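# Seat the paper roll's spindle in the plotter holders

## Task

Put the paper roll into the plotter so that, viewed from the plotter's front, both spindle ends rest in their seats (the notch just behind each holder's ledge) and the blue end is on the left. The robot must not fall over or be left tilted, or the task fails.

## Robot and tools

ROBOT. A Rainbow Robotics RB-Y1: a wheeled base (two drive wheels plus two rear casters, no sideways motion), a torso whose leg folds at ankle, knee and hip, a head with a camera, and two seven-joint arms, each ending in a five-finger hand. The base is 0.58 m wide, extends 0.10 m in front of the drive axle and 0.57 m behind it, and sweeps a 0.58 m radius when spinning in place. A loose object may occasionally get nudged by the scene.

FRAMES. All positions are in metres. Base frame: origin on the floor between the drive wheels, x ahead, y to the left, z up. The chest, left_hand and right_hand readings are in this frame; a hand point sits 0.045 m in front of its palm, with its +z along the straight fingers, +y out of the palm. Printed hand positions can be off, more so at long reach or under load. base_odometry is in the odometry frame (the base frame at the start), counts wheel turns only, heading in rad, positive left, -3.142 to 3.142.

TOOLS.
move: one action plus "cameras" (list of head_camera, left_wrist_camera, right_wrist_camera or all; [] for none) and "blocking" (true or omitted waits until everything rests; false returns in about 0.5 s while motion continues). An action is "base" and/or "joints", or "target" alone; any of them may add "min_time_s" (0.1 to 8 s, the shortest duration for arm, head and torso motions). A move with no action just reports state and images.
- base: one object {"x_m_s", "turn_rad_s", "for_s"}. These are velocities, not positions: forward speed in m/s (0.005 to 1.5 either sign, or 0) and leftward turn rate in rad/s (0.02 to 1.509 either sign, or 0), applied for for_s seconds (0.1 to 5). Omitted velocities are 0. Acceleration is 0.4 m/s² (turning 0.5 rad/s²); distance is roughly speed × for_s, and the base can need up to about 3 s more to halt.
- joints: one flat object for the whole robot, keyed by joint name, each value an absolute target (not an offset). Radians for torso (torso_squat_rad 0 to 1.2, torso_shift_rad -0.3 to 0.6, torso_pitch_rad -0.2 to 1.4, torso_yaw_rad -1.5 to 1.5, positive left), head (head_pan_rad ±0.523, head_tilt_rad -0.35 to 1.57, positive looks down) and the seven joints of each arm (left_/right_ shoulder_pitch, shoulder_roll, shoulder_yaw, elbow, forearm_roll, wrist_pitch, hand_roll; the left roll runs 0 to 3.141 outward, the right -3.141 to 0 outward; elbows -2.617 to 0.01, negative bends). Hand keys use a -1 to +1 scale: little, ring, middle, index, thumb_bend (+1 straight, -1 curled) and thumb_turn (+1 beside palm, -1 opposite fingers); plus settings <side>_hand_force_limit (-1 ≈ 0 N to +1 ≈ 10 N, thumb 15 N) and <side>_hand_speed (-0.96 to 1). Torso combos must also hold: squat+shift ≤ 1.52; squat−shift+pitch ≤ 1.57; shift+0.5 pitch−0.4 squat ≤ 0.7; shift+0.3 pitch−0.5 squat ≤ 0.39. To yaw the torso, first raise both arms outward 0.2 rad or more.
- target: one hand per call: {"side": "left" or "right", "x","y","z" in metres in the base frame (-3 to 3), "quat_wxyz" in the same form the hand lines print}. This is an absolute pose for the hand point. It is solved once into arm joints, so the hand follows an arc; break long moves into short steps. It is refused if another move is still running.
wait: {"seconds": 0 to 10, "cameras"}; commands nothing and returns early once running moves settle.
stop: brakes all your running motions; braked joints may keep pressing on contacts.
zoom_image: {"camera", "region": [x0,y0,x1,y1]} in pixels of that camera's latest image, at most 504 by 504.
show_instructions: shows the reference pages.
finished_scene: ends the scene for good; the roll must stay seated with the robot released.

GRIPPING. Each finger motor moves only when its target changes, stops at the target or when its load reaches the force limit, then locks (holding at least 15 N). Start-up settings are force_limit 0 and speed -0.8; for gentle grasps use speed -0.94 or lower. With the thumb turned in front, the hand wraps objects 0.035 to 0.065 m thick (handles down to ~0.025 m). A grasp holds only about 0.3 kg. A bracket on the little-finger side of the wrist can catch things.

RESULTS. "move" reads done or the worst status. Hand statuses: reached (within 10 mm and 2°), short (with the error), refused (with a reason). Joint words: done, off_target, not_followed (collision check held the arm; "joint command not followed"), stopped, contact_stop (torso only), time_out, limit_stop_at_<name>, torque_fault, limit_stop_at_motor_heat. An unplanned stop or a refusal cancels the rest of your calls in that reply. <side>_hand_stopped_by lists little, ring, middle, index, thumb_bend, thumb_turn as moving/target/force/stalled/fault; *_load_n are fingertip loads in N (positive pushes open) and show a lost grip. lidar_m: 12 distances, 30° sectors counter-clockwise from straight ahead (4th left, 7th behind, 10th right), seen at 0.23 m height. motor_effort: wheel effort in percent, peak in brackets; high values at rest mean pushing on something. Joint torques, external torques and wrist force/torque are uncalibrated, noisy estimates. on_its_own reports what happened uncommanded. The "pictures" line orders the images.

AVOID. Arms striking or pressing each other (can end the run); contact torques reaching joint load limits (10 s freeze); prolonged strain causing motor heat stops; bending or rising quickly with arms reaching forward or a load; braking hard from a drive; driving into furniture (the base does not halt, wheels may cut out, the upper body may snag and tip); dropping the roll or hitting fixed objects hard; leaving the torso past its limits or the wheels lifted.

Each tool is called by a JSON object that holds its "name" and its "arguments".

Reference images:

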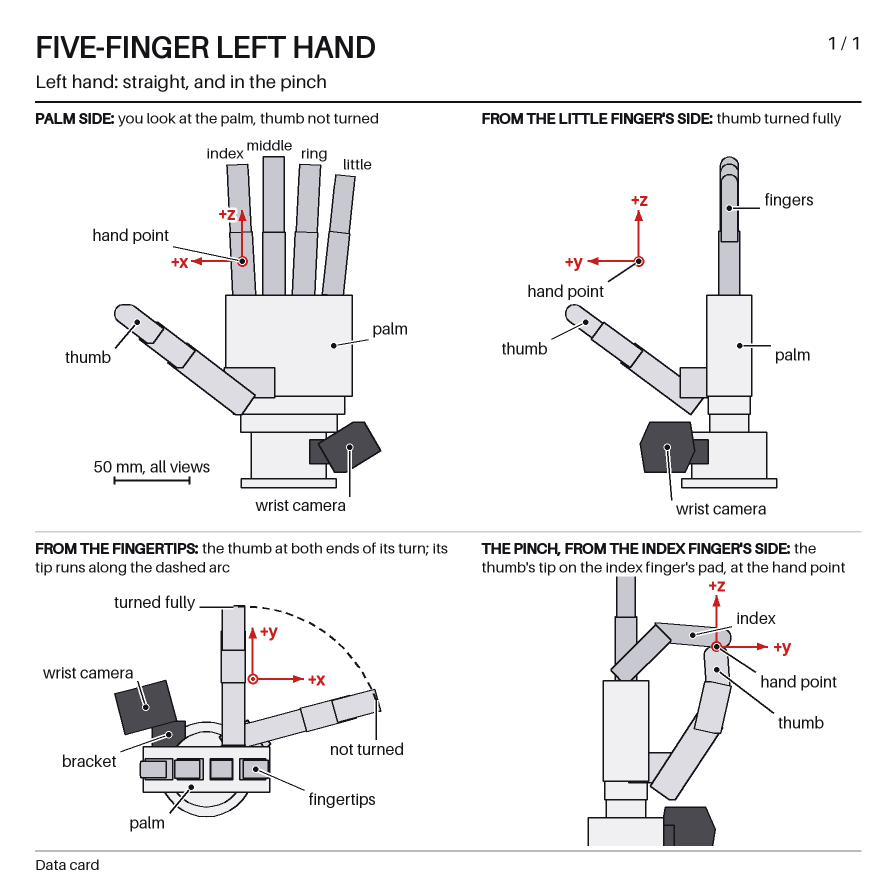

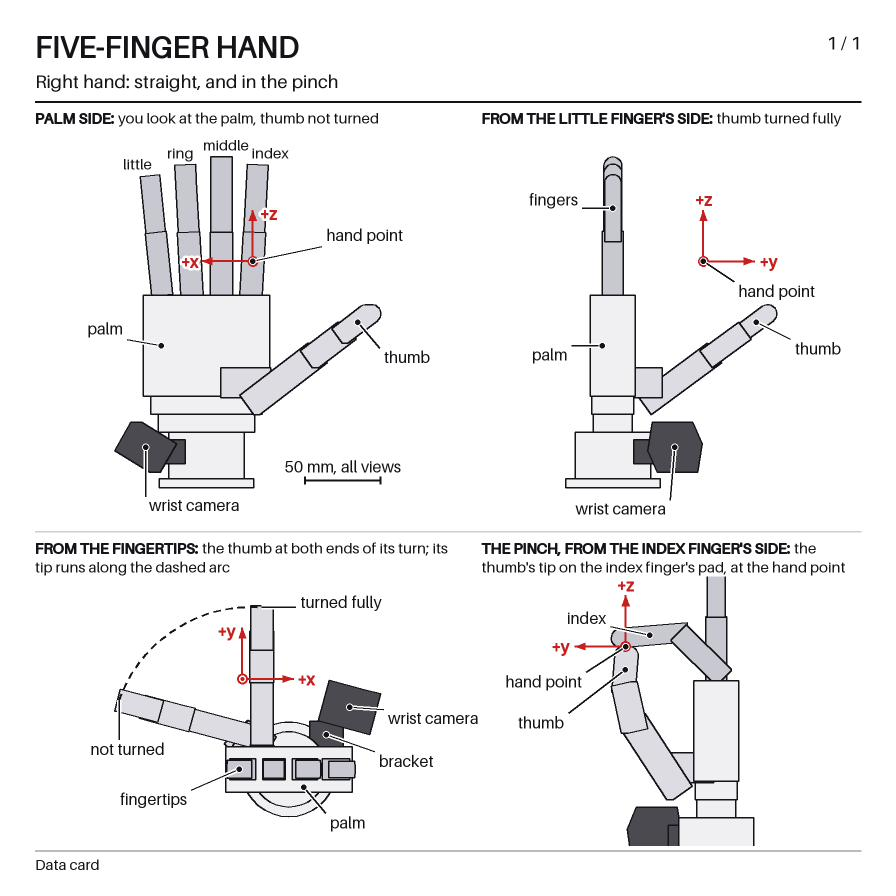

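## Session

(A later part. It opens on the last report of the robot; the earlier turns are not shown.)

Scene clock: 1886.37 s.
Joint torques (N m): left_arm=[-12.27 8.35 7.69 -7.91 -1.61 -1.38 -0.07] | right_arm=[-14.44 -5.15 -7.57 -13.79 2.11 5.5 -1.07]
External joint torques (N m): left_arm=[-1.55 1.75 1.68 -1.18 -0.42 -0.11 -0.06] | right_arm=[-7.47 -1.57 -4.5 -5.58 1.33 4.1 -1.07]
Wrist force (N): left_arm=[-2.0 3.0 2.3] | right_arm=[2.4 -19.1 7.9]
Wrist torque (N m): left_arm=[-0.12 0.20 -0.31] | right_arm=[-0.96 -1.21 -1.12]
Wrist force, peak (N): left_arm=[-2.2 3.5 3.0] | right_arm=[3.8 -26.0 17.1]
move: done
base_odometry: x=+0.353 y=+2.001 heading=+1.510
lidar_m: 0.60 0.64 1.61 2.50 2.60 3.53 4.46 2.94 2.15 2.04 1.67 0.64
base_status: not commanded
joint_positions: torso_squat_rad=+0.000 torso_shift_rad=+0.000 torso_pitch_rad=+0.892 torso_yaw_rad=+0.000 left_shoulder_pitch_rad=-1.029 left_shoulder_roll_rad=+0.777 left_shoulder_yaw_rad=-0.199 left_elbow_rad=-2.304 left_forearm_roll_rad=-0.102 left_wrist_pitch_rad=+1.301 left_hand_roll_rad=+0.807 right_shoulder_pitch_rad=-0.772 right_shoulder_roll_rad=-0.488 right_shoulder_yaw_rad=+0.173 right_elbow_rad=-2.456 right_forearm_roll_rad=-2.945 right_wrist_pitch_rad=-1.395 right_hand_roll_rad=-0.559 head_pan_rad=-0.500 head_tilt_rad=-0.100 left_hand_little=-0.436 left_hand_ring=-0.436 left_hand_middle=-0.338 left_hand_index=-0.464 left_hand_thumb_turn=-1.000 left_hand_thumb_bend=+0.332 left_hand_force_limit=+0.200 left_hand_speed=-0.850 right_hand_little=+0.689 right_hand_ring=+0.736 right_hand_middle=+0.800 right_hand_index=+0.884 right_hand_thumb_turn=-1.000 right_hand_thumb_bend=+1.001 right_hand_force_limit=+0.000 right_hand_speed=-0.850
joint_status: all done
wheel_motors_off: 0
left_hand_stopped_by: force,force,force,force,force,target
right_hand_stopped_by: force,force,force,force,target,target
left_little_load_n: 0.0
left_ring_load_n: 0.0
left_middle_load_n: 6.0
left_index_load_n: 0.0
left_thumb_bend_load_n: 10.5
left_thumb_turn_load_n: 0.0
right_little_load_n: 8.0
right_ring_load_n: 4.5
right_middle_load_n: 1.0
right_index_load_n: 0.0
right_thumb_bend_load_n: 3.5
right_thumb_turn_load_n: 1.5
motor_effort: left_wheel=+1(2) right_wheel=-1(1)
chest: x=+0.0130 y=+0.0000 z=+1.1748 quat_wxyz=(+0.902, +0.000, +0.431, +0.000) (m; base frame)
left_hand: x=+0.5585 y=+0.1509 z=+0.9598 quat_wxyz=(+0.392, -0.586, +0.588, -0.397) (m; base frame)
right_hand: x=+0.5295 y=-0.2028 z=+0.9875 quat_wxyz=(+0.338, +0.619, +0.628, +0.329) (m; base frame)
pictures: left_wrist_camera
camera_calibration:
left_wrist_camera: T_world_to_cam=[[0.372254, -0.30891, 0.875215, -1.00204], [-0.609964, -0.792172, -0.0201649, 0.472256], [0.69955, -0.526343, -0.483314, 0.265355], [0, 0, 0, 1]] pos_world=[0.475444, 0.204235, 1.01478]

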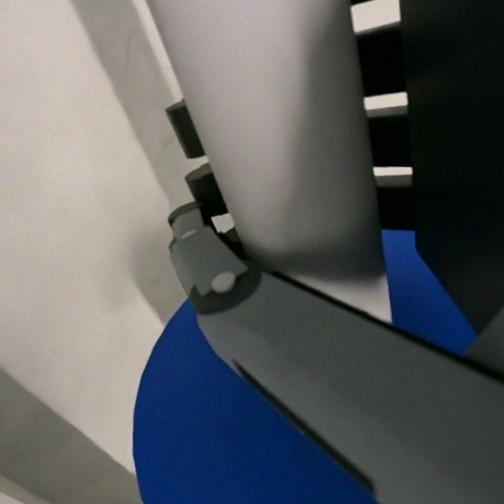

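{"name": "move", "arguments": {"joints": {"torso_pitch_rad": 0.880}, "min_time_s": 1.5, "cameras": []}}

{"name": "move", "arguments": {"base": {"x_m_s": 0.02, "for_s": 0.7}, "cameras": ["head_camera"]}}

Scene clock: 1900.20 s.
Joint torques (N m): left_arm=[-12.66 8.74 7.69 -7.8 -1.53 -1.74 -0.1] | right_arm=[-15.86 -5 -7.82 -18.98 3.63 7.7 -1.1]
External joint torques (N m): left_arm=[-1.83 2.12 1.65 -1.12 -0.34 -0.47 -0.09] | right_arm=[-8.76 -1.38 -4.71 -10.81 2.84 6.3 -1.09]
Wrist force (N): left_arm=[-2.4 8.1 4.2] | right_arm=[3.9 -28.3 19.8]
Wrist torque (N m): left_arm=[0.02 0.33 -0.43] | right_arm=[-0.90 -1.89 -1.75]
Wrist force, peak (N): left_arm=[-2.4 8.1 4.2] | right_arm=[4.6 -29.2 20.2]
move: done
base_odometry: x=+0.353 y=+2.001 heading=+1.510
lidar_m: 0.60 0.63 1.62 2.49 2.61 3.52 4.47 2.94 2.15 2.03 1.67 0.62
base_status: not commanded
joint_positions: torso_squat_rad=+0.000 torso_shift_rad=+0.000 torso_pitch_rad=+0.882 torso_yaw_rad=+0.000 left_shoulder_pitch_rad=-1.029 left_shoulder_roll_rad=+0.777 left_shoulder_yaw_rad=-0.199 left_elbow_rad=-2.304 left_forearm_roll_rad=-0.102 left_wrist_pitch_rad=+1.301 left_hand_roll_rad=+0.807 right_shoulder_pitch_rad=-0.771 right_shoulder_roll_rad=-0.488 right_shoulder_yaw_rad=+0.173 right_elbow_rad=-2.454 right_forearm_roll_rad=-2.946 right_wrist_pitch_rad=-1.396 right_hand_roll_rad=-0.559 head_pan_rad=-0.500 head_tilt_rad=-0.100 left_hand_little=-0.436 left_hand_ring=-0.436 left_hand_middle=-0.338 left_hand_index=-0.464 left_hand_thumb_turn=-1.000 left_hand_thumb_bend=+0.332 left_hand_force_limit=+0.200 left_hand_speed=-0.850 right_hand_little=+0.689 right_hand_ring=+0.736 right_hand_middle=+0.800 right_hand_index=+0.884 right_hand_thumb_turn=-1.000 right_hand_thumb_bend=+1.001 right_hand_force_limit=+0.000 right_hand_speed=-0.850
joint_status: all done
wheel_motors_off: 0
left_hand_stopped_by: force,force,force,force,force,target
right_hand_stopped_by: force,force,force,force,target,target
left_little_load_n: 0.0
left_ring_load_n: 0.5
left_middle_load_n: 5.5
left_index_load_n: 1.0
left_thumb_bend_load_n: 11.0
left_thumb_turn_load_n: 0.0
right_little_load_n: 11.0
right_ring_load_n: 6.0
right_middle_load_n: 1.5
right_index_load_n: 0.0
right_thumb_bend_load_n: 3.5
right_thumb_turn_load_n: -1.5
motor_effort: left_wheel=+1(2) right_wheel=-1(1)
chest: x=+0.0111 y=+0.0000 z=+1.1772 quat_wxyz=(+0.904, +0.000, +0.427, +0.000) (m; base frame)
left_hand: x=+0.5587 y=+0.1510 z=+0.9676 quat_wxyz=(+0.395, -0.584, +0.586, -0.400) (m; base frame)
right_hand: x=+0.5294 y=-0.2031 z=+0.9942 quat_wxyz=(+0.341, +0.618, +0.627, +0.331) (m; base frame)
pictures: none
No camera images: "cameras" was empty.

Scene clock: 1901.53 s.
Joint torques (N m): left_arm=[-14.25 8.6 7.63 -10.56 -1.68 -2.19 0.02] | right_arm=[-17.34 -5.12 -9.21 -17.79 4.43 8.15 -0.97]
External joint torques (N m): left_arm=[-3.42 1.97 1.58 -3.87 -0.49 -0.92 0.02] | right_arm=[-10.25 -1.51 -6.1 -9.61 3.64 6.75 -0.96]
Wrist force (N): left_arm=[-2.3 8.8 8.4] | right_arm=[3.6 -30.0 12.7]
Wrist torque (N m): left_arm=[-0.04 0.23 -0.46] | right_arm=[-0.39 -0.91 -1.16]
Wrist force, peak (N): left_arm=[-3.6 9.1 17.7] | right_arm=[3.7 -29.8 20.6]
move: done
base_odometry: x=+0.353 y=+2.015 heading=+1.510
lidar_m: 0.58 0.62 1.60 2.50 2.60 3.52 4.48 2.94 2.14 2.05 1.66 0.62
base_status: done (sent for 0.7 of 0.7 s)
joint_positions: torso_squat_rad=+0.000 torso_shift_rad=+0.001 torso_pitch_rad=+0.882 torso_yaw_rad=+0.000 left_shoulder_pitch_rad=-1.029 left_shoulder_roll_rad=+0.777 left_shoulder_yaw_rad=-0.199 left_elbow_rad=-2.303 left_forearm_roll_rad=-0.102 left_wrist_pitch_rad=+1.302 left_hand_roll_rad=+0.807 right_shoulder_pitch_rad=-0.771 right_shoulder_roll_rad=-0.488 right_shoulder_yaw_rad=+0.173 right_elbow_rad=-2.455 right_forearm_roll_rad=-2.946 right_wrist_pitch_rad=-1.396 right_hand_roll_rad=-0.559 head_pan_rad=-0.500 head_tilt_rad=-0.100 left_hand_little=-0.436 left_hand_ring=-0.436 left_hand_middle=-0.338 left_hand_index=-0.463 left_hand_thumb_turn=-1.000 left_hand_thumb_bend=+0.332 left_hand_force_limit=+0.200 left_hand_speed=-0.850 right_hand_little=+0.690 right_hand_ring=+0.736 right_hand_middle=+0.800 right_hand_index=+0.884 right_hand_thumb_turn=-1.000 right_hand_thumb_bend=+1.000 right_hand_force_limit=+0.000 right_hand_speed=-0.850
joint_status: not commanded
wheel_motors_off: 0
left_hand_stopped_by: force,force,force,force,force,target
right_hand_stopped_by: force,force,force,force,target,target
left_little_load_n: 0.0
left_ring_load_n: 0.0
left_middle_load_n: 6.0
left_index_load_n: 4.5
left_thumb_bend_load_n: 11.0
left_thumb_turn_load_n: 0.5
right_little_load_n: 19.0
right_ring_load_n: 6.0
right_middle_load_n: 0.0
right_index_load_n: 0.0
right_thumb_bend_load_n: 0.0
right_thumb_turn_load_n: 0.0
motor_effort: left_wheel=+0(18) right_wheel=+1(17)
chest: x=+0.0112 y=+0.0000 z=+1.1772 quat_wxyz=(+0.904, +0.000, +0.427, +0.000) (m; base frame)
left_hand: x=+0.5588 y=+0.1512 z=+0.9671 quat_wxyz=(+0.395, -0.585, +0.586, -0.399) (m; base frame)
right_hand: x=+0.5294 y=-0.2029 z=+0.9940 quat_wxyz=(+0.340, +0.618, +0.627, +0.331) (m; base frame)
pictures: head_camera
camera_calibration:
head_camera: T_world_to_cam=[[-0.314339, -0.855625, 0.411214, -0.474152], [-0.73398, -0.0556629, -0.676886, 1.07084], [0.60205, -0.514595, -0.610515, 0.624939], [0, 0, 0, 1]] pos_world=[0.260684, -0.0244996, 1.30135]

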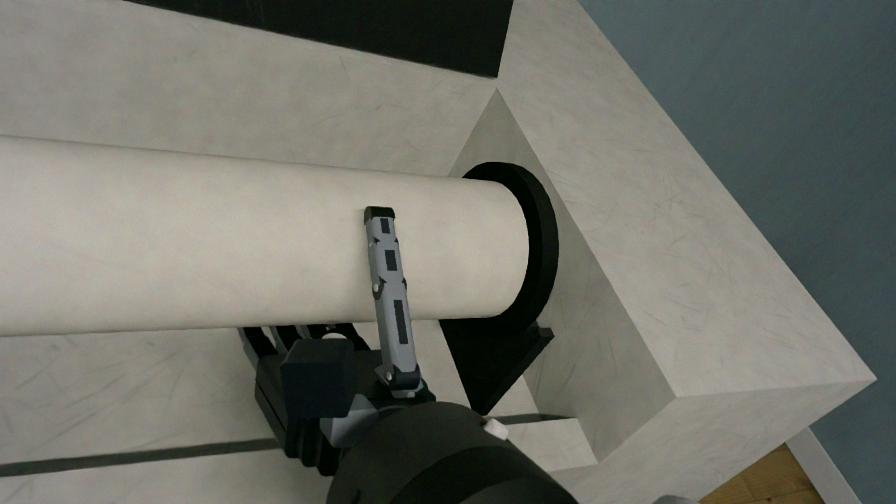

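{"name": "move", "arguments": {"joints": {"head_pan_rad": -0.2, "head_tilt_rad": 0.1}, "cameras": ["all"]}}

{"name": "move", "arguments": {"joints": {"head_pan_rad": 0.5, "head_tilt_rad": -0.1}, "cameras": ["head_camera"]}}

Scene clock: 1942.87 s.
Joint torques (N m): left_arm=[-14.29 8.53 7.86 -10.49 -1.66 -2.1 -0.11] | right_arm=[-16.95 -4.87 -9.06 -17.86 4.63 8.18 -0.94]
External joint torques (N m): left_arm=[-3.46 1.9 1.81 -3.8 -0.48 -0.83 -0.1] | right_arm=[-9.86 -1.26 -5.96 -9.68 3.84 6.78 -0.94]
Wrist force (N): left_arm=[-1.9 8.4 8.1] | right_arm=[3.5 -29.8 12.7]
Wrist torque (N m): left_arm=[-0.03 0.17 -0.42] | right_arm=[-0.42 -0.91 -1.16]
Wrist force, peak (N): left_arm=[-2.1 9.6 8.2] | right_arm=[3.4 -30.4 12.7]
move: done
base_odometry: x=+0.353 y=+2.015 heading=+1.510
lidar_m: 0.59 0.61 1.60 2.50 2.60 3.53 4.48 2.94 2.13 2.03 1.67 0.63
base_status: not commanded
joint_positions: torso_squat_rad=+0.000 torso_shift_rad=+0.001 torso_pitch_rad=+0.882 torso_yaw_rad=+0.000 left_shoulder_pitch_rad=-1.029 left_shoulder_roll_rad=+0.777 left_shoulder_yaw_rad=-0.199 left_elbow_rad=-2.303 left_forearm_roll_rad=-0.102 left_wrist_pitch_rad=+1.302 left_hand_roll_rad=+0.807 right_shoulder_pitch_rad=-0.771 right_shoulder_roll_rad=-0.488 right_shoulder_yaw_rad=+0.173 right_elbow_rad=-2.455 right_forearm_roll_rad=-2.946 right_wrist_pitch_rad=-1.396 right_hand_roll_rad=-0.559 head_pan_rad=-0.200 head_tilt_rad=+0.100 left_hand_little=-0.436 left_hand_ring=-0.436 left_hand_middle=-0.338 left_hand_index=-0.463 left_hand_thumb_turn=-1.000 left_hand_thumb_bend=+0.332 left_hand_force_limit=+0.200 left_hand_speed=-0.850 right_hand_little=+0.690 right_hand_ring=+0.736 right_hand_middle=+0.800 right_hand_index=+0.884 right_hand_thumb_turn=-1.000 right_hand_thumb_bend=+1.000 right_hand_force_limit=+0.000 right_hand_speed=-0.850
joint_status: all done
wheel_motors_off: 0
left_hand_stopped_by: force,force,force,force,force,target
right_hand_stopped_by: force,force,force,force,target,target
left_little_load_n: 0.0
left_ring_load_n: 0.0
left_middle_load_n: 5.5
left_index_load_n: 4.5
left_thumb_bend_load_n: 11.0
left_thumb_turn_load_n: 0.5
right_little_load_n: 19.0
right_ring_load_n: 5.5
right_middle_load_n: 0.5
right_index_load_n: 0.0
right_thumb_bend_load_n: 0.0
right_thumb_turn_load_n: 0.0
motor_effort: left_wheel=+0(0) right_wheel=+0(1)
chest: x=+0.0112 y=+0.0000 z=+1.1772 quat_wxyz=(+0.904, +0.000, +0.427, +0.000) (m; base frame)
left_hand: x=+0.5588 y=+0.1512 z=+0.9671 quat_wxyz=(+0.395, -0.585, +0.586, -0.399) (m; base frame)
right_hand: x=+0.5294 y=-0.2029 z=+0.9940 quat_wxyz=(+0.340, +0.618, +0.627, +0.331) (m; base frame)
pictures: head_camera, left_wrist_camera, right_wrist_camera
camera_calibration:
head_camera: T_world_to_cam=[[-0.129596, -0.971137, 0.200246, -0.235674], [-0.84583, 0.00287953, -0.533444, 0.90628], [0.51747, -0.238507, -0.82179, 0.912168], [0, 0, 0, 1]] pos_world=[0.263997, -0.0139229, 1.28025]
left_wrist_camera: T_world_to_cam=[[0.364604, -0.309072, 0.878373, -1.0072], [-0.609197, -0.792592, -0.0260173, 0.478187], [0.704233, -0.525616, -0.477268, 0.260312], [0, 0, 0, 1]] pos_world=[0.475219, 0.204533, 1.02138]
right_wrist_camera: T_world_to_cam=[[0.488758, 0.274253, 0.828191, -1.039], [-0.352562, -0.806243, 0.47505, -0.455663], [0.798008, -0.524173, -0.297366, -0.119694], [0, 0, 0, 1]] pos_world=[0.442685, -0.145167, 1.04136]

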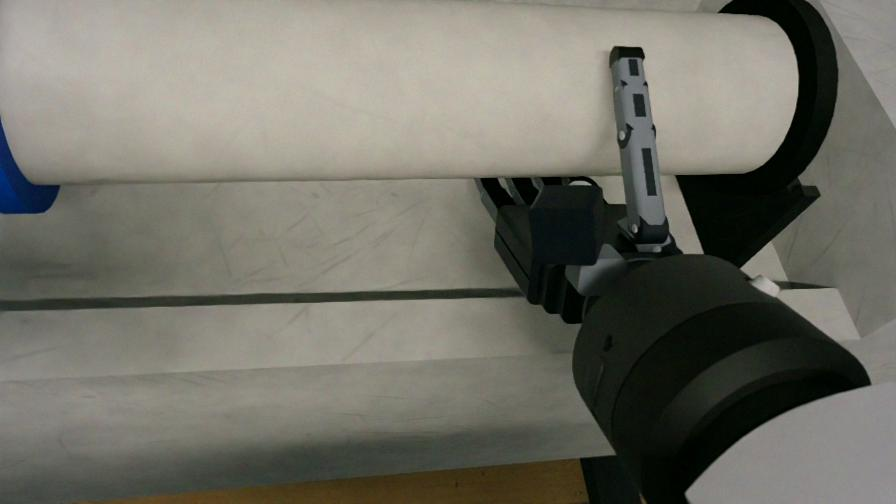

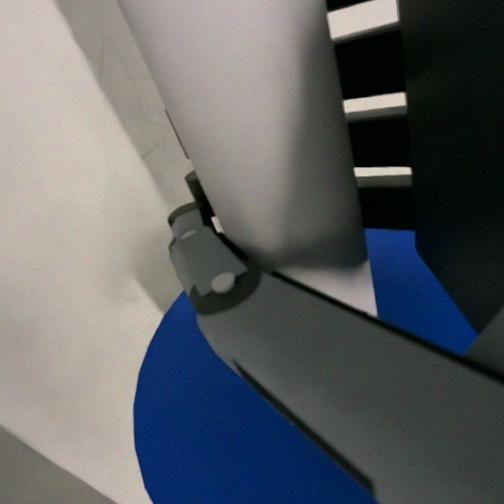

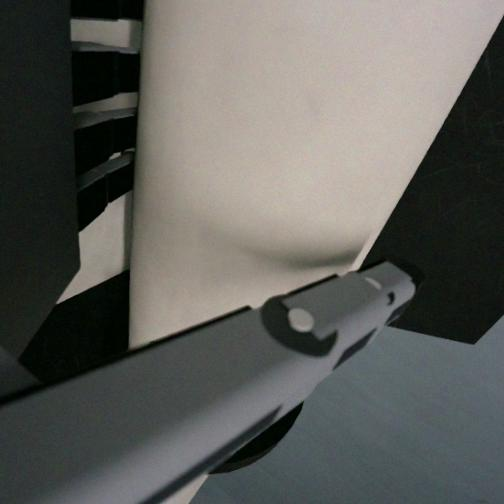

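Scene clock: 1944.00 s.
Joint torques (N m): left_arm=[-14.15 8.48 7.78 -10.63 -1.7 -2.18 0.04] | right_arm=[-17.13 -5.21 -9.11 -17.86 4.51 8.09 -0.94]
External joint torques (N m): left_arm=[-3.32 1.85 1.73 -3.94 -0.51 -0.9 0.05] | right_arm=[-10.04 -1.59 -6.01 -9.68 3.72 6.69 -0.94]
Wrist force (N): left_arm=[-1.8 9.2 8.0] | right_arm=[3.5 -30.1 12.5]
Wrist torque (N m): left_arm=[-0.02 0.14 -0.43] | right_arm=[-0.40 -0.90 -1.14]
Wrist force, peak (N): left_arm=[-2.1 9.6 8.2] | right_arm=[3.4 -30.4 12.5]
move: done
base_odometry: x=+0.353 y=+2.015 heading=+1.510
lidar_m: 0.58 0.61 1.60 2.50 2.60 3.53 4.49 2.95 2.14 2.04 1.67 0.62
base_status: not commanded
joint_positions: torso_squat_rad=+0.000 torso_shift_rad=+0.001 torso_pitch_rad=+0.882 torso_yaw_rad=+0.000 left_shoulder_pitch_rad=-1.029 left_shoulder_roll_rad=+0.777 left_shoulder_yaw_rad=-0.199 left_elbow_rad=-2.303 left_forearm_roll_rad=-0.102 left_wrist_pitch_rad=+1.302 left_hand_roll_rad=+0.807 right_shoulder_pitch_rad=-0.771 right_shoulder_roll_rad=-0.488 right_shoulder_yaw_rad=+0.173 right_elbow_rad=-2.455 right_forearm_roll_rad=-2.946 right_wrist_pitch_rad=-1.396 right_hand_roll_rad=-0.559 head_pan_rad=+0.500 head_tilt_rad=-0.100 left_hand_little=-0.436 left_hand_ring=-0.436 left_hand_middle=-0.338 left_hand_index=-0.463 left_hand_thumb_turn=-1.000 left_hand_thumb_bend=+0.332 left_hand_force_limit=+0.200 left_hand_speed=-0.850 right_hand_little=+0.690 right_hand_ring=+0.736 right_hand_middle=+0.800 right_hand_index=+0.884 right_hand_thumb_turn=-1.000 right_hand_thumb_bend=+1.000 right_hand_force_limit=+0.000 right_hand_speed=-0.850
joint_status: all done
wheel_motors_off: 0
left_hand_stopped_by: force,force,force,force,force,target
right_hand_stopped_by: force,force,force,force,target,target
left_little_load_n: 0.0
left_ring_load_n: 0.0
left_middle_load_n: 5.5
left_index_load_n: 4.5
left_thumb_bend_load_n: 11.0
left_thumb_turn_load_n: 0.5
right_little_load_n: 19.0
right_ring_load_n: 6.0
right_middle_load_n: 0.0
right_index_load_n: 0.0
right_thumb_bend_load_n: 0.0
right_thumb_turn_load_n: 0.0
motor_effort: left_wheel=+0(0) right_wheel=+0(1)
chest: x=+0.0112 y=+0.0000 z=+1.1772 quat_wxyz=(+0.904, +0.000, +0.427, +0.000) (m; base frame)
left_hand: x=+0.5588 y=+0.1512 z=+0.9671 quat_wxyz=(+0.395, -0.585, +0.586, -0.399) (m; base frame)
right_hand: x=+0.5294 y=-0.2029 z=+0.9940 quat_wxyz=(+0.340, +0.618, +0.627, +0.331) (m; base frame)
pictures: head_camera
camera_calibration:
head_camera: T_world_to_cam=[[0.294561, -0.897598, -0.327952, 0.368094], [-0.72094, 0.0165375, -0.6928, 1.08899], [0.627279, 0.440505, -0.642243, 0.661184], [0, 0, 0, 1]] pos_world=[0.261925, 0.0211357, 1.29981]

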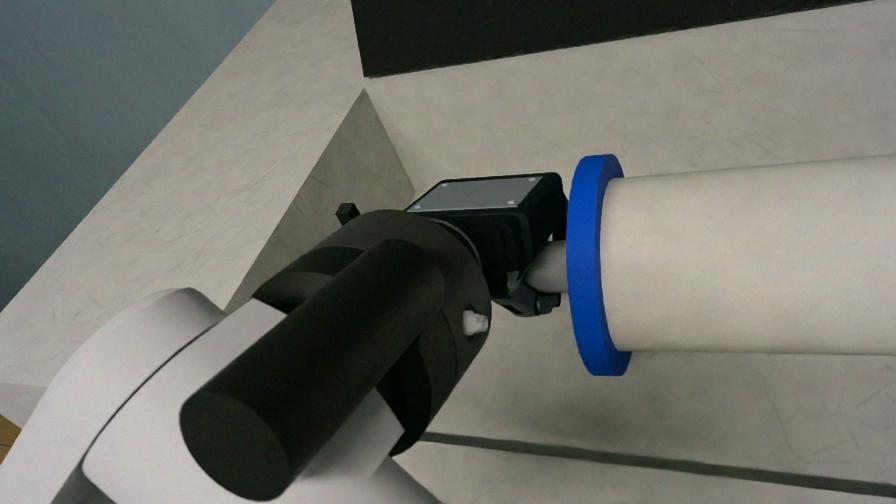

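{"name": "move", "arguments": {"joints": {"head_pan_rad": -0.5, "head_tilt_rad": 0.0}, "cameras": ["head_camera"]}}

{"name": "zoom_image", "arguments": {"camera": "head_camera", "region": [380, 50, 640, 380]}}

Scene clock: 1988.87 s.
Joint torques (N m): left_arm=[-14.03 8.6 7.68 -10.55 -1.69 -2.17 0.05] | right_arm=[-17.23 -5.18 -8.86 -17.84 4.48 8.21 -0.9]
External joint torques (N m): left_arm=[-3.2 1.97 1.64 -3.87 -0.5 -0.9 0.05] | right_arm=[-10.14 -1.57 -5.76 -9.67 3.69 6.82 -0.9]
Wrist force (N): left_arm=[-2.1 9.2 7.9] | right_arm=[3.3 -30.2 12.6]
Wrist torque (N m): left_arm=[0.02 0.22 -0.48] | right_arm=[-0.41 -0.87 -1.16]
Wrist force, peak (N): left_arm=[-1.8 9.7 8.4] | right_arm=[3.4 -30.5 12.4]
move: done
base_odometry: x=+0.353 y=+2.015 heading=+1.510
lidar_m: 0.58 0.61 1.60 2.50 2.60 3.52 4.49 2.94 2.13 2.04 1.65 0.61
base_status: not commanded
joint_positions: torso_squat_rad=+0.000 torso_shift_rad=+0.001 torso_pitch_rad=+0.882 torso_yaw_rad=+0.000 left_shoulder_pitch_rad=-1.029 left_shoulder_roll_rad=+0.777 left_shoulder_yaw_rad=-0.199 left_elbow_rad=-2.303 left_forearm_roll_rad=-0.102 left_wrist_pitch_rad=+1.302 left_hand_roll_rad=+0.807 right_shoulder_pitch_rad=-0.771 right_shoulder_roll_rad=-0.488 right_shoulder_yaw_rad=+0.173 right_elbow_rad=-2.455 right_forearm_roll_rad=-2.946 right_wrist_pitch_rad=-1.396 right_hand_roll_rad=-0.559 head_pan_rad=-0.500 head_tilt_rad=+0.000 left_hand_little=-0.436 left_hand_ring=-0.436 left_hand_middle=-0.338 left_hand_index=-0.463 left_hand_thumb_turn=-1.000 left_hand_thumb_bend=+0.332 left_hand_force_limit=+0.200 left_hand_speed=-0.850 right_hand_little=+0.690 right_hand_ring=+0.736 right_hand_middle=+0.800 right_hand_index=+0.884 right_hand_thumb_turn=-1.000 right_hand_thumb_bend=+1.000 right_hand_force_limit=+0.000 right_hand_speed=-0.850
joint_status: all done
wheel_motors_off: 0
left_hand_stopped_by: force,force,force,force,force,target
right_hand_stopped_by: force,force,force,force,target,target
left_little_load_n: 0.0
left_ring_load_n: 0.0
left_middle_load_n: 5.5
left_index_load_n: 4.5
left_thumb_bend_load_n: 11.0
left_thumb_turn_load_n: 0.5
right_little_load_n: 18.5
right_ring_load_n: 5.5
right_middle_load_n: 0.0
right_index_load_n: 0.0
right_thumb_bend_load_n: 0.0
right_thumb_turn_load_n: 0.0
motor_effort: left_wheel=+0(0) right_wheel=+1(1)
chest: x=+0.0112 y=+0.0000 z=+1.1772 quat_wxyz=(+0.904, +0.000, +0.427, +0.000) (m; base frame)
left_hand: x=+0.5588 y=+0.1512 z=+0.9671 quat_wxyz=(+0.395, -0.585, +0.586, -0.399) (m; base frame)
right_hand: x=+0.5294 y=-0.2029 z=+0.9940 quat_wxyz=(+0.340, +0.618, +0.627, +0.331) (m; base frame)
pictures: head_camera
camera_calibration:
head_camera: T_world_to_cam=[[-0.309899, -0.856593, 0.412567, -0.476728], [-0.791738, -0.00775336, -0.610811, 0.996151], [0.526415, -0.515935, -0.675794, 0.722643], [0, 0, 0, 1]] pos_world=[0.260543, -0.0278011, 1.2935]

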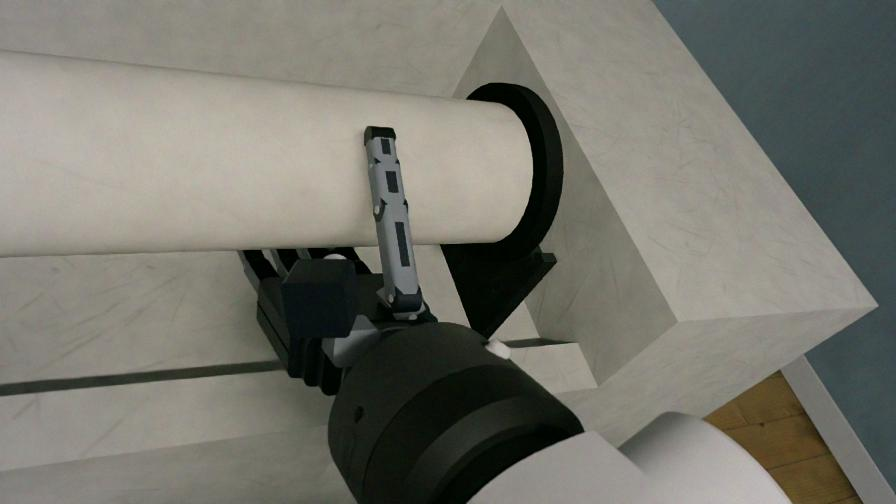

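Scaled by 1.527.

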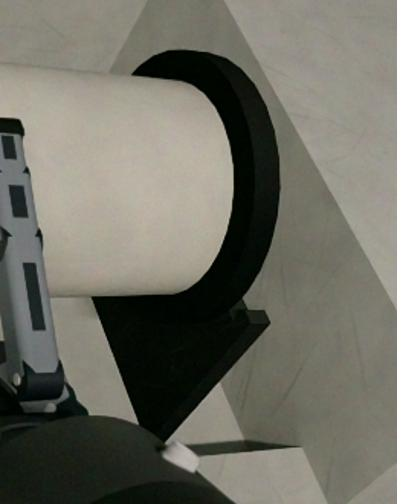

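{"name": "move", "arguments": {"base": {"x_m_s": 0.02, "for_s": 0.5}, "cameras": ["head_camera"]}}

Scene clock: 2008.57 s.
Joint torques (N m): left_arm=[-14.01 8.56 7.86 -10.32 -1.79 -2.14 0.08] | right_arm=[-17.61 -5.07 -9.25 -18.42 4.32 8.32 -0.81]
External joint torques (N m): left_arm=[-3.18 1.93 1.81 -3.64 -0.6 -0.87 0.08] | right_arm=[-10.53 -1.45 -6.15 -10.24 3.53 6.92 -0.8]
Wrist force (N): left_arm=[-2.5 8.6 7.2] | right_arm=[3.4 -29.8 13.3]
Wrist torque (N m): left_arm=[-0.02 0.19 -0.41] | right_arm=[-0.54 -1.00 -1.12]
Wrist force, peak (N): left_arm=[-1.6 10.4 9.1] | right_arm=[4.6 -33.6 12.6]
move: done
base_odometry: x=+0.354 y=+2.024 heading=+1.510
lidar_m: 0.58 0.59 1.58 2.50 2.59 3.53 4.49 2.94 2.12 2.04 1.65 0.61
base_status: done (sent for 0.5 of 0.5 s)
joint_positions: torso_squat_rad=+0.000 torso_shift_rad=+0.001 torso_pitch_rad=+0.882 torso_yaw_rad=+0.000 left_shoulder_pitch_rad=-1.029 left_shoulder_roll_rad=+0.777 left_shoulder_yaw_rad=-0.199 left_elbow_rad=-2.303 left_forearm_roll_rad=-0.102 left_wrist_pitch_rad=+1.301 left_hand_roll_rad=+0.807 right_shoulder_pitch_rad=-0.771 right_shoulder_roll_rad=-0.488 right_shoulder_yaw_rad=+0.173 right_elbow_rad=-2.454 right_forearm_roll_rad=-2.946 right_wrist_pitch_rad=-1.396 right_hand_roll_rad=-0.559 head_pan_rad=-0.500 head_tilt_rad=+0.000 left_hand_little=-0.436 left_hand_ring=-0.436 left_hand_middle=-0.338 left_hand_index=-0.463 left_hand_thumb_turn=-1.000 left_hand_thumb_bend=+0.332 left_hand_force_limit=+0.200 left_hand_speed=-0.850 right_hand_little=+0.690 right_hand_ring=+0.736 right_hand_middle=+0.800 right_hand_index=+0.884 right_hand_thumb_turn=-1.000 right_hand_thumb_bend=+1.000 right_hand_force_limit=+0.000 right_hand_speed=-0.850
joint_status: not commanded
wheel_motors_off: 0
left_hand_stopped_by: force,force,force,force,force,target
right_hand_stopped_by: force,force,force,force,target,target
left_little_load_n: 0.0
left_ring_load_n: 0.0
left_middle_load_n: 5.5
left_index_load_n: 4.5
left_thumb_bend_load_n: 11.0
left_thumb_turn_load_n: 0.5
right_little_load_n: 17.5
right_ring_load_n: 5.5
right_middle_load_n: 0.0
right_index_load_n: 0.0
right_thumb_bend_load_n: 0.0
right_thumb_turn_load_n: 0.0
motor_effort: left_wheel=+0(19) right_wheel=+0(19)
chest: x=+0.0112 y=+0.0000 z=+1.1772 quat_wxyz=(+0.904, +0.000, +0.427, +0.000) (m; base frame)
left_hand: x=+0.5588 y=+0.1512 z=+0.9672 quat_wxyz=(+0.395, -0.584, +0.586, -0.399) (m; base frame)
right_hand: x=+0.5293 y=-0.2029 z=+0.9939 quat_wxyz=(+0.340, +0.618, +0.627, +0.331) (m; base frame)
pictures: head_camera
camera_calibration:
head_camera: T_world_to_cam=[[-0.309899, -0.856593, 0.412567, -0.476728], [-0.791738, -0.00775336, -0.610811, 0.996151], [0.526415, -0.515935, -0.675794, 0.722643], [0, 0, 0, 1]] pos_world=[0.260543, -0.0278011, 1.2935]

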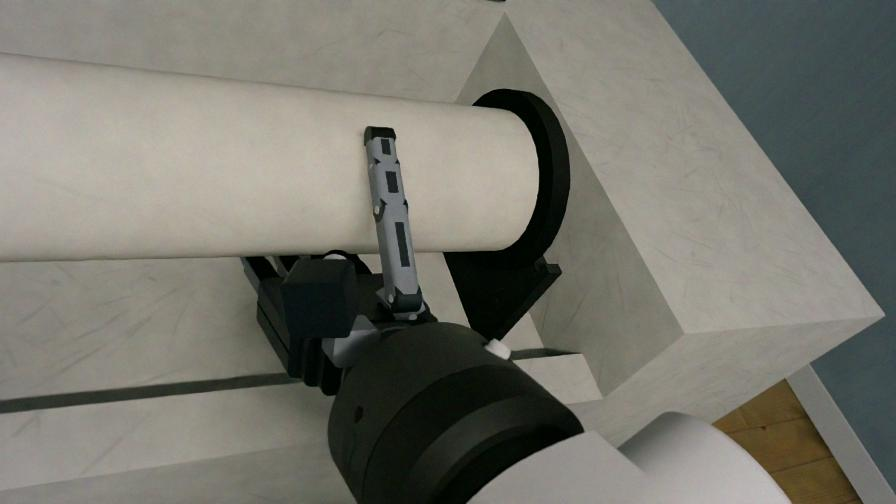

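{"name": "move", "arguments": {"joints": {"head_pan_rad": 0.5, "head_tilt_rad": 0.0}, "cameras": ["head_camera", "left_wrist_camera"]}}

Scene clock: 2015.47 s.
Joint torques (N m): left_arm=[-14.16 8.72 7.71 -10.42 -1.75 -2.09 0] | right_arm=[-17.72 -5 -9.35 -18.4 4.37 8.25 -0.91]
External joint torques (N m): left_arm=[-3.33 2.09 1.67 -3.73 -0.56 -0.82 0.01] | right_arm=[-10.64 -1.38 -6.24 -10.22 3.59 6.85 -0.9]
Wrist force (N): left_arm=[-1.9 9.2 7.6] | right_arm=[3.4 -29.9 13.1]
Wrist torque (N m): left_arm=[0.04 0.14 -0.43] | right_arm=[-0.54 -1.05 -1.09]
Wrist force, peak (N): left_arm=[-2.4 9.5 8.3] | right_arm=[3.4 -30.0 13.5]
move: done
base_odometry: x=+0.354 y=+2.024 heading=+1.510
lidar_m: 0.58 0.60 1.57 2.50 2.59 3.54 4.49 2.95 2.11 2.05 1.65 0.61
base_status: not commanded
joint_positions: torso_squat_rad=+0.000 torso_shift_rad=+0.001 torso_pitch_rad=+0.882 torso_yaw_rad=+0.000 left_shoulder_pitch_rad=-1.029 left_shoulder_roll_rad=+0.777 left_shoulder_yaw_rad=-0.199 left_elbow_rad=-2.303 left_forearm_roll_rad=-0.102 left_wrist_pitch_rad=+1.301 left_hand_roll_rad=+0.807 right_shoulder_pitch_rad=-0.771 right_shoulder_roll_rad=-0.488 right_shoulder_yaw_rad=+0.173 right_elbow_rad=-2.454 right_forearm_roll_rad=-2.946 right_wrist_pitch_rad=-1.396 right_hand_roll_rad=-0.559 head_pan_rad=+0.500 head_tilt_rad=+0.000 left_hand_little=-0.436 left_hand_ring=-0.436 left_hand_middle=-0.338 left_hand_index=-0.463 left_hand_thumb_turn=-1.000 left_hand_thumb_bend=+0.332 left_hand_force_limit=+0.200 left_hand_speed=-0.850 right_hand_little=+0.690 right_hand_ring=+0.736 right_hand_middle=+0.800 right_hand_index=+0.884 right_hand_thumb_turn=-1.000 right_hand_thumb_bend=+1.000 right_hand_force_limit=+0.000 right_hand_speed=-0.850
joint_status: all done
wheel_motors_off: 0
left_hand_stopped_by: force,force,force,force,force,target
right_hand_stopped_by: force,force,force,force,target,target
left_little_load_n: 0.0
left_ring_load_n: 0.0
left_middle_load_n: 6.0
left_index_load_n: 4.5
left_thumb_bend_load_n: 11.0
left_thumb_turn_load_n: 0.5
right_little_load_n: 17.0
right_ring_load_n: 5.0
right_middle_load_n: 0.0
right_index_load_n: 0.0
right_thumb_bend_load_n: 0.0
right_thumb_turn_load_n: 0.0
motor_effort: left_wheel=+0(0) right_wheel=+0(1)
chest: x=+0.0112 y=+0.0000 z=+1.1772 quat_wxyz=(+0.904, +0.000, +0.427, +0.000) (m; base frame)
left_hand: x=+0.5588 y=+0.1512 z=+0.9672 quat_wxyz=(+0.395, -0.584, +0.586, -0.399) (m; base frame)
right_hand: x=+0.5293 y=-0.2029 z=+0.9939 quat_wxyz=(+0.340, +0.618, +0.627, +0.331) (m; base frame)
pictures: head_camera, left_wrist_camera
camera_calibration:
head_camera: T_world_to_cam=[[0.298995, -0.896633, -0.326575, 0.36553], [-0.778559, -0.0313305, -0.626789, 1.01431], [0.551768, 0.441665, -0.707449, 0.758693], [0, 0, 0, 1]] pos_world=[0.261784, 0.0244368, 1.29187]
left_wrist_camera: T_world_to_cam=[[0.364505, -0.309082, 0.87841, -1.00722], [-0.609318, -0.792499, -0.0260104, 0.478139], [0.704179, -0.52575, -0.477199, 0.260242], [0, 0, 0, 1]] pos_world=[0.475219, 0.204433, 1.02138]

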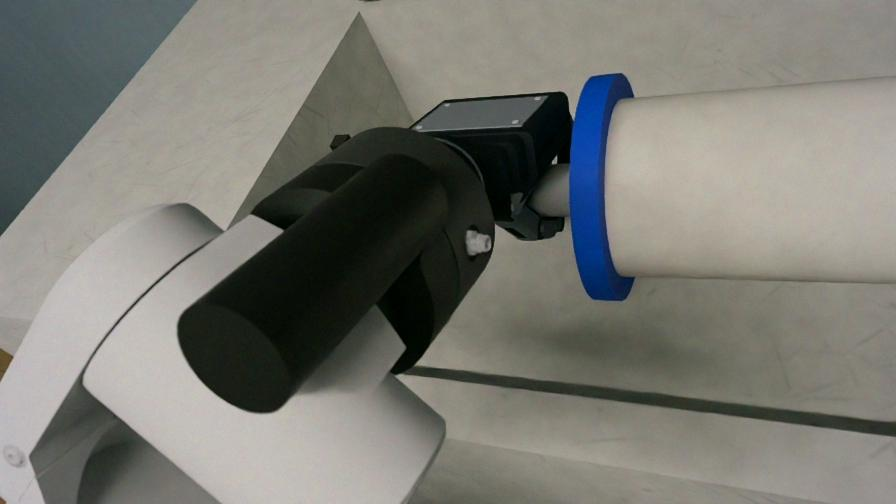

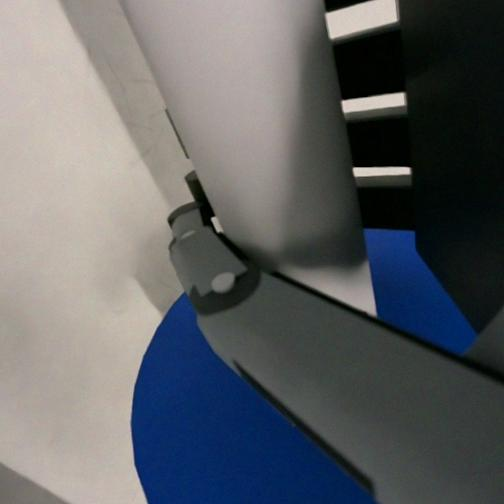

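{"name": "move", "arguments": {"base": {"x_m_s": 0.02, "for_s": 0.5}, "cameras": ["left_wrist_camera"]}}

Scene clock: 2023.67 s.
Joint torques (N m): left_arm=[-14.2 8.61 7.8 -10.2 -1.8 -2.22 -0.01] | right_arm=[-17.98 -5.11 -9.38 -18.16 4.33 8.15 -1.03]
External joint torques (N m): left_arm=[-3.37 1.98 1.76 -3.51 -0.61 -0.94 0] | right_arm=[-10.89 -1.5 -6.28 -9.98 3.54 6.75 -1.02]
Wrist force (N): left_arm=[-2.7 8.8 6.9] | right_arm=[3.5 -29.1 13.4]
Wrist torque (N m): left_arm=[0.04 0.25 -0.45] | right_arm=[-0.69 -1.08 -1.05]
Wrist force, peak (N): left_arm=[-1.3 10.3 9.2] | right_arm=[4.5 -33.3 12.5]
move: done
base_odometry: x=+0.355 y=+2.034 heading=+1.510
lidar_m: 0.56 0.60 1.58 2.49 2.61 3.53 4.51 2.93 2.15 2.04 1.62 0.60
base_status: done (sent for 0.5 of 0.5 s)
joint_positions: torso_squat_rad=+0.000 torso_shift_rad=+0.001 torso_pitch_rad=+0.882 torso_yaw_rad=+0.000 left_shoulder_pitch_rad=-1.029 left_shoulder_roll_rad=+0.777 left_shoulder_yaw_rad=-0.199 left_elbow_rad=-2.303 left_forearm_roll_rad=-0.102 left_wrist_pitch_rad=+1.301 left_hand_roll_rad=+0.807 right_shoulder_pitch_rad=-0.771 right_shoulder_roll_rad=-0.488 right_shoulder_yaw_rad=+0.173 right_elbow_rad=-2.454 right_forearm_roll_rad=-2.946 right_wrist_pitch_rad=-1.396 right_hand_roll_rad=-0.559 head_pan_rad=+0.500 head_tilt_rad=+0.000 left_hand_little=-0.436 left_hand_ring=-0.436 left_hand_middle=-0.338 left_hand_index=-0.463 left_hand_thumb_turn=-1.000 left_hand_thumb_bend=+0.332 left_hand_force_limit=+0.200 left_hand_speed=-0.850 right_hand_little=+0.690 right_hand_ring=+0.736 right_hand_middle=+0.800 right_hand_index=+0.884 right_hand_thumb_turn=-1.000 right_hand_thumb_bend=+1.000 right_hand_force_limit=+0.000 right_hand_speed=-0.850
joint_status: not commanded
wheel_motors_off: 0
left_hand_stopped_by: force,force,force,force,force,target
right_hand_stopped_by: force,force,force,force,target,target
left_little_load_n: 0.5
left_ring_load_n: 0.0
left_middle_load_n: 6.0
left_index_load_n: 4.0
left_thumb_bend_load_n: 11.0
left_thumb_turn_load_n: 0.5
right_little_load_n: 14.5
right_ring_load_n: 5.0
right_middle_load_n: 0.0
right_index_load_n: 0.0
right_thumb_bend_load_n: 0.0
right_thumb_turn_load_n: 0.0
motor_effort: left_wheel=+0(19) right_wheel=+0(19)
chest: x=+0.0112 y=+0.0000 z=+1.1772 quat_wxyz=(+0.904, +0.000, +0.427, +0.000) (m; base frame)
left_hand: x=+0.5588 y=+0.1512 z=+0.9672 quat_wxyz=(+0.395, -0.584, +0.586, -0.399) (m; base frame)
right_hand: x=+0.5293 y=-0.2029 z=+0.9939 quat_wxyz=(+0.340, +0.618, +0.627, +0.331) (m; base frame)
pictures: left_wrist_camera
camera_calibration:
left_wrist_camera: T_world_to_cam=[[0.364505, -0.309082, 0.87841, -1.00722], [-0.609318, -0.792499, -0.0260104, 0.478139], [0.704179, -0.52575, -0.477199, 0.260242], [0, 0, 0, 1]] pos_world=[0.475219, 0.204433, 1.02138]

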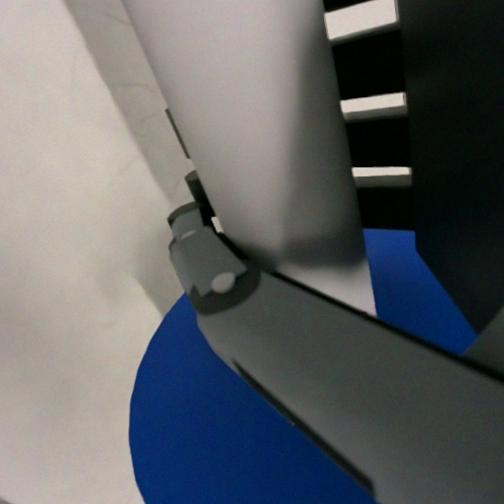

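{"name": "move", "arguments": {"base": {"x_m_s": 0.02, "for_s": 0.5}, "cameras": ["head_camera"]}}

{"name": "move", "arguments": {"joints": {"head_pan_rad": -0.5}, "cameras": ["head_camera"]}}

Scene clock: 2028.97 s.
Joint torques (N m): left_arm=[-25.79 10.22 15.77 -6.49 -6.75 -6.87 0.36] | right_arm=[-20.4 -4.9 -9.7 -19.63 3.61 9.84 -0.85]
External joint torques (N m): left_arm=[-15 3.61 9.73 0.2 -5.57 -5.6 0.37] | right_arm=[-13.31 -1.28 -6.59 -11.46 2.82 8.44 -0.85]
Wrist force (N): left_arm=[-5.3 29.9 -34.6] | right_arm=[-1.1 -35.1 12.1]
Wrist torque (N m): left_arm=[0.82 -0.10 -0.73] | right_arm=[-1.12 -1.30 -1.71]
Wrist force, peak (N): left_arm=[-6.5 31.2 -48.6] | right_arm=[-0.3 -40.8 12.7]
move: done
base_odometry: x=+0.355 y=+2.044 heading=+1.511
lidar_m: 0.56 0.58 1.55 2.48 2.60 3.52 4.51 2.94 2.14 2.03 1.60 0.58
base_status: done (sent for 0.5 of 0.5 s)
joint_positions: torso_squat_rad=+0.000 torso_shift_rad=+0.000 torso_pitch_rad=+0.881 torso_yaw_rad=+0.000 left_shoulder_pitch_rad=-1.026 left_shoulder_roll_rad=+0.777 left_shoulder_yaw_rad=-0.201 left_elbow_rad=-2.304 left_forearm_roll_rad=-0.101 left_wrist_pitch_rad=+1.303 left_hand_roll_rad=+0.807 right_shoulder_pitch_rad=-0.770 right_shoulder_roll_rad=-0.488 right_shoulder_yaw_rad=+0.173 right_elbow_rad=-2.454 right_forearm_roll_rad=-2.946 right_wrist_pitch_rad=-1.396 right_hand_roll_rad=-0.559 head_pan_rad=+0.500 head_tilt_rad=+0.000 left_hand_little=-0.436 left_hand_ring=-0.436 left_hand_middle=-0.339 left_hand_index=-0.464 left_hand_thumb_turn=-1.000 left_hand_thumb_bend=+0.335 left_hand_force_limit=+0.200 left_hand_speed=-0.850 right_hand_little=+0.690 right_hand_ring=+0.736 right_hand_middle=+0.800 right_hand_index=+0.884 right_hand_thumb_turn=-1.000 right_hand_thumb_bend=+1.000 right_hand_force_limit=+0.000 right_hand_speed=-0.850
joint_status: not commanded
wheel_motors_off: 0
left_hand_stopped_by: force,force,force,force,force,target
right_hand_stopped_by: force,force,force,force,target,target
left_little_load_n: 0.0
left_ring_load_n: 0.0
left_middle_load_n: 0.0
left_index_load_n: 0.0
left_thumb_bend_load_n: 19.5
left_thumb_turn_load_n: 1.5
right_little_load_n: 11.5
right_ring_load_n: 4.0
right_middle_load_n: 0.0
right_index_load_n: 0.5
right_thumb_bend_load_n: 1.0
right_thumb_turn_load_n: 0.0
motor_effort: left_wheel=+18(33) right_wheel=+9(19)
chest: x=+0.0107 y=+0.0001 z=+1.1774 quat_wxyz=(+0.905, +0.000, +0.426, +0.000) (m; base frame)
left_hand: x=+0.5569 y=+0.1508 z=+0.9656 quat_wxyz=(+0.394, -0.585, +0.587, -0.398) (m; base frame)
right_hand: x=+0.5288 y=-0.2031 z=+0.9939 quat_wxyz=(+0.340, +0.618, +0.627, +0.331) (m; base frame)
pictures: head_camera
camera_calibration:
head_camera: T_world_to_cam=[[0.299342, -0.896575, -0.326416, 0.365601], [-0.778133, -0.0314114, -0.627313, 1.0146], [0.55218, 0.441776, -0.707058, 0.758578], [0, 0, 0, 1]] pos_world=[0.261183, 0.0245373, 1.29217]

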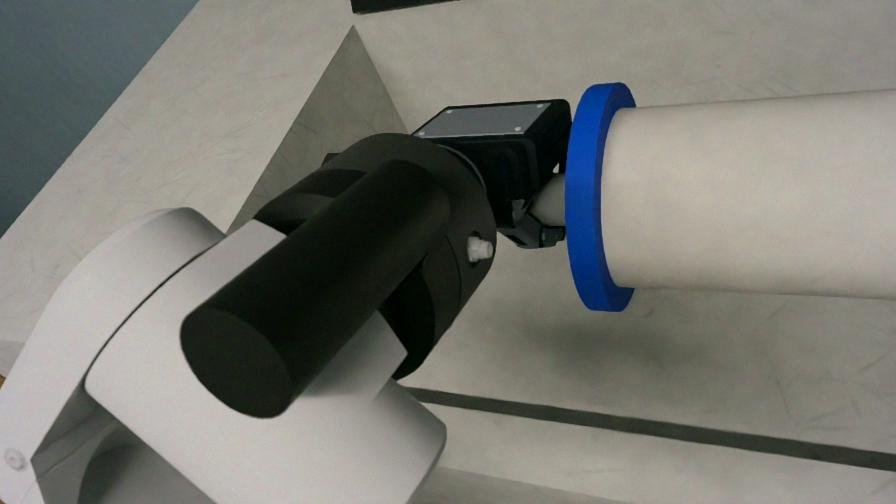

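Scene clock: 2030.30 s.
Joint torques (N m): left_arm=[-25.93 10.42 15.89 -6.37 -6.7 -6.86 0.36] | right_arm=[-20.01 -4.69 -8.89 -19.74 3.48 9.73 -0.85]
External joint torques (N m): left_arm=[-15.14 3.81 9.85 0.32 -5.51 -5.6 0.36] | right_arm=[-12.91 -1.07 -5.78 -11.56 2.69 8.33 -0.84]
Wrist force (N): left_arm=[-5.5 29.3 -34.7] | right_arm=[-1.2 -35.0 11.4]
Wrist torque (N m): left_arm=[0.77 -0.09 -0.73] | right_arm=[-1.16 -1.24 -1.72]
Wrist force, peak (N): left_arm=[-4.9 30.1 -36.1] | right_arm=[-1.3 -35.8 11.2]
move: done
base_odometry: x=+0.355 y=+2.044 heading=+1.511
lidar_m: 0.56 0.58 1.55 2.50 2.61 3.52 4.52 2.93 2.14 2.03 1.63 0.59
base_status: not commanded
joint_positions: torso_squat_rad=+0.000 torso_shift_rad=+0.000 torso_pitch_rad=+0.881 torso_yaw_rad=+0.000 left_shoulder_pitch_rad=-1.026 left_shoulder_roll_rad=+0.777 left_shoulder_yaw_rad=-0.201 left_elbow_rad=-2.304 left_forearm_roll_rad=-0.101 left_wrist_pitch_rad=+1.303 left_hand_roll_rad=+0.807 right_shoulder_pitch_rad=-0.770 right_shoulder_roll_rad=-0.488 right_shoulder_yaw_rad=+0.173 right_elbow_rad=-2.454 right_forearm_roll_rad=-2.946 right_wrist_pitch_rad=-1.396 right_hand_roll_rad=-0.559 head_pan_rad=-0.500 head_tilt_rad=+0.000 left_hand_little=-0.436 left_hand_ring=-0.436 left_hand_middle=-0.339 left_hand_index=-0.464 left_hand_thumb_turn=-1.000 left_hand_thumb_bend=+0.335 left_hand_force_limit=+0.200 left_hand_speed=-0.850 right_hand_little=+0.690 right_hand_ring=+0.736 right_hand_middle=+0.800 right_hand_index=+0.884 right_hand_thumb_turn=-1.000 right_hand_thumb_bend=+1.000 right_hand_force_limit=+0.000 right_hand_speed=-0.850
joint_status: all done
wheel_motors_off: 0
left_hand_stopped_by: force,force,force,force,force,target
right_hand_stopped_by: force,force,force,force,target,target
left_little_load_n: 0.0
left_ring_load_n: 0.0
left_middle_load_n: 0.0
left_index_load_n: 0.0
left_thumb_bend_load_n: 19.5
left_thumb_turn_load_n: 1.0
right_little_load_n: 11.5
right_ring_load_n: 4.0
right_middle_load_n: 0.0
right_index_load_n: 0.0
right_thumb_bend_load_n: 1.5
right_thumb_turn_load_n: 0.0
motor_effort: left_wheel=+18(19) right_wheel=+9(9)
chest: x=+0.0107 y=+0.0001 z=+1.1774 quat_wxyz=(+0.905, +0.000, +0.426, +0.000) (m; base frame)
left_hand: x=+0.5569 y=+0.1508 z=+0.9656 quat_wxyz=(+0.394, -0.585, +0.587, -0.398) (m; base frame)
right_hand: x=+0.5288 y=-0.2031 z=+0.9939 quat_wxyz=(+0.340, +0.618, +0.627, +0.331) (m; base frame)
pictures: head_camera
camera_calibration:
head_camera: T_world_to_cam=[[-0.309973, -0.856714, 0.41226, -0.476539], [-0.791316, -0.00788023, -0.611357, 0.996453], [0.527006, -0.515732, -0.675489, 0.722672], [0, 0, 0, 1]] pos_world=[0.259942, -0.0277004, 1.2938]

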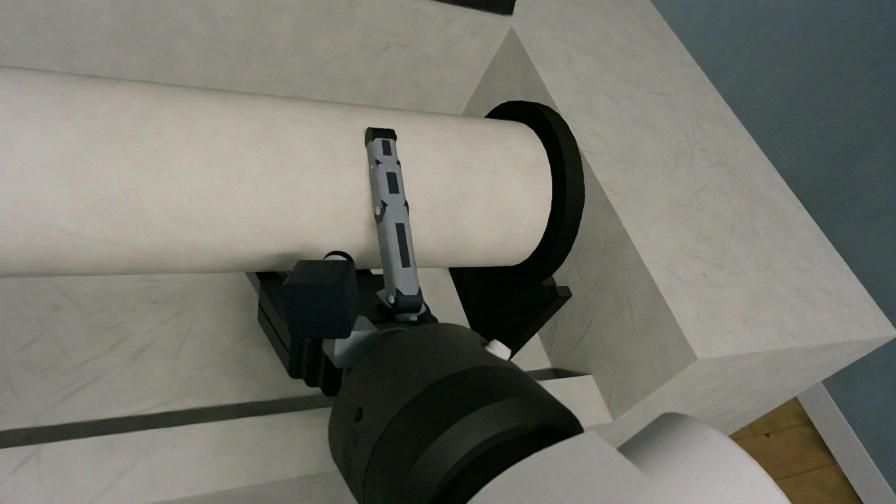

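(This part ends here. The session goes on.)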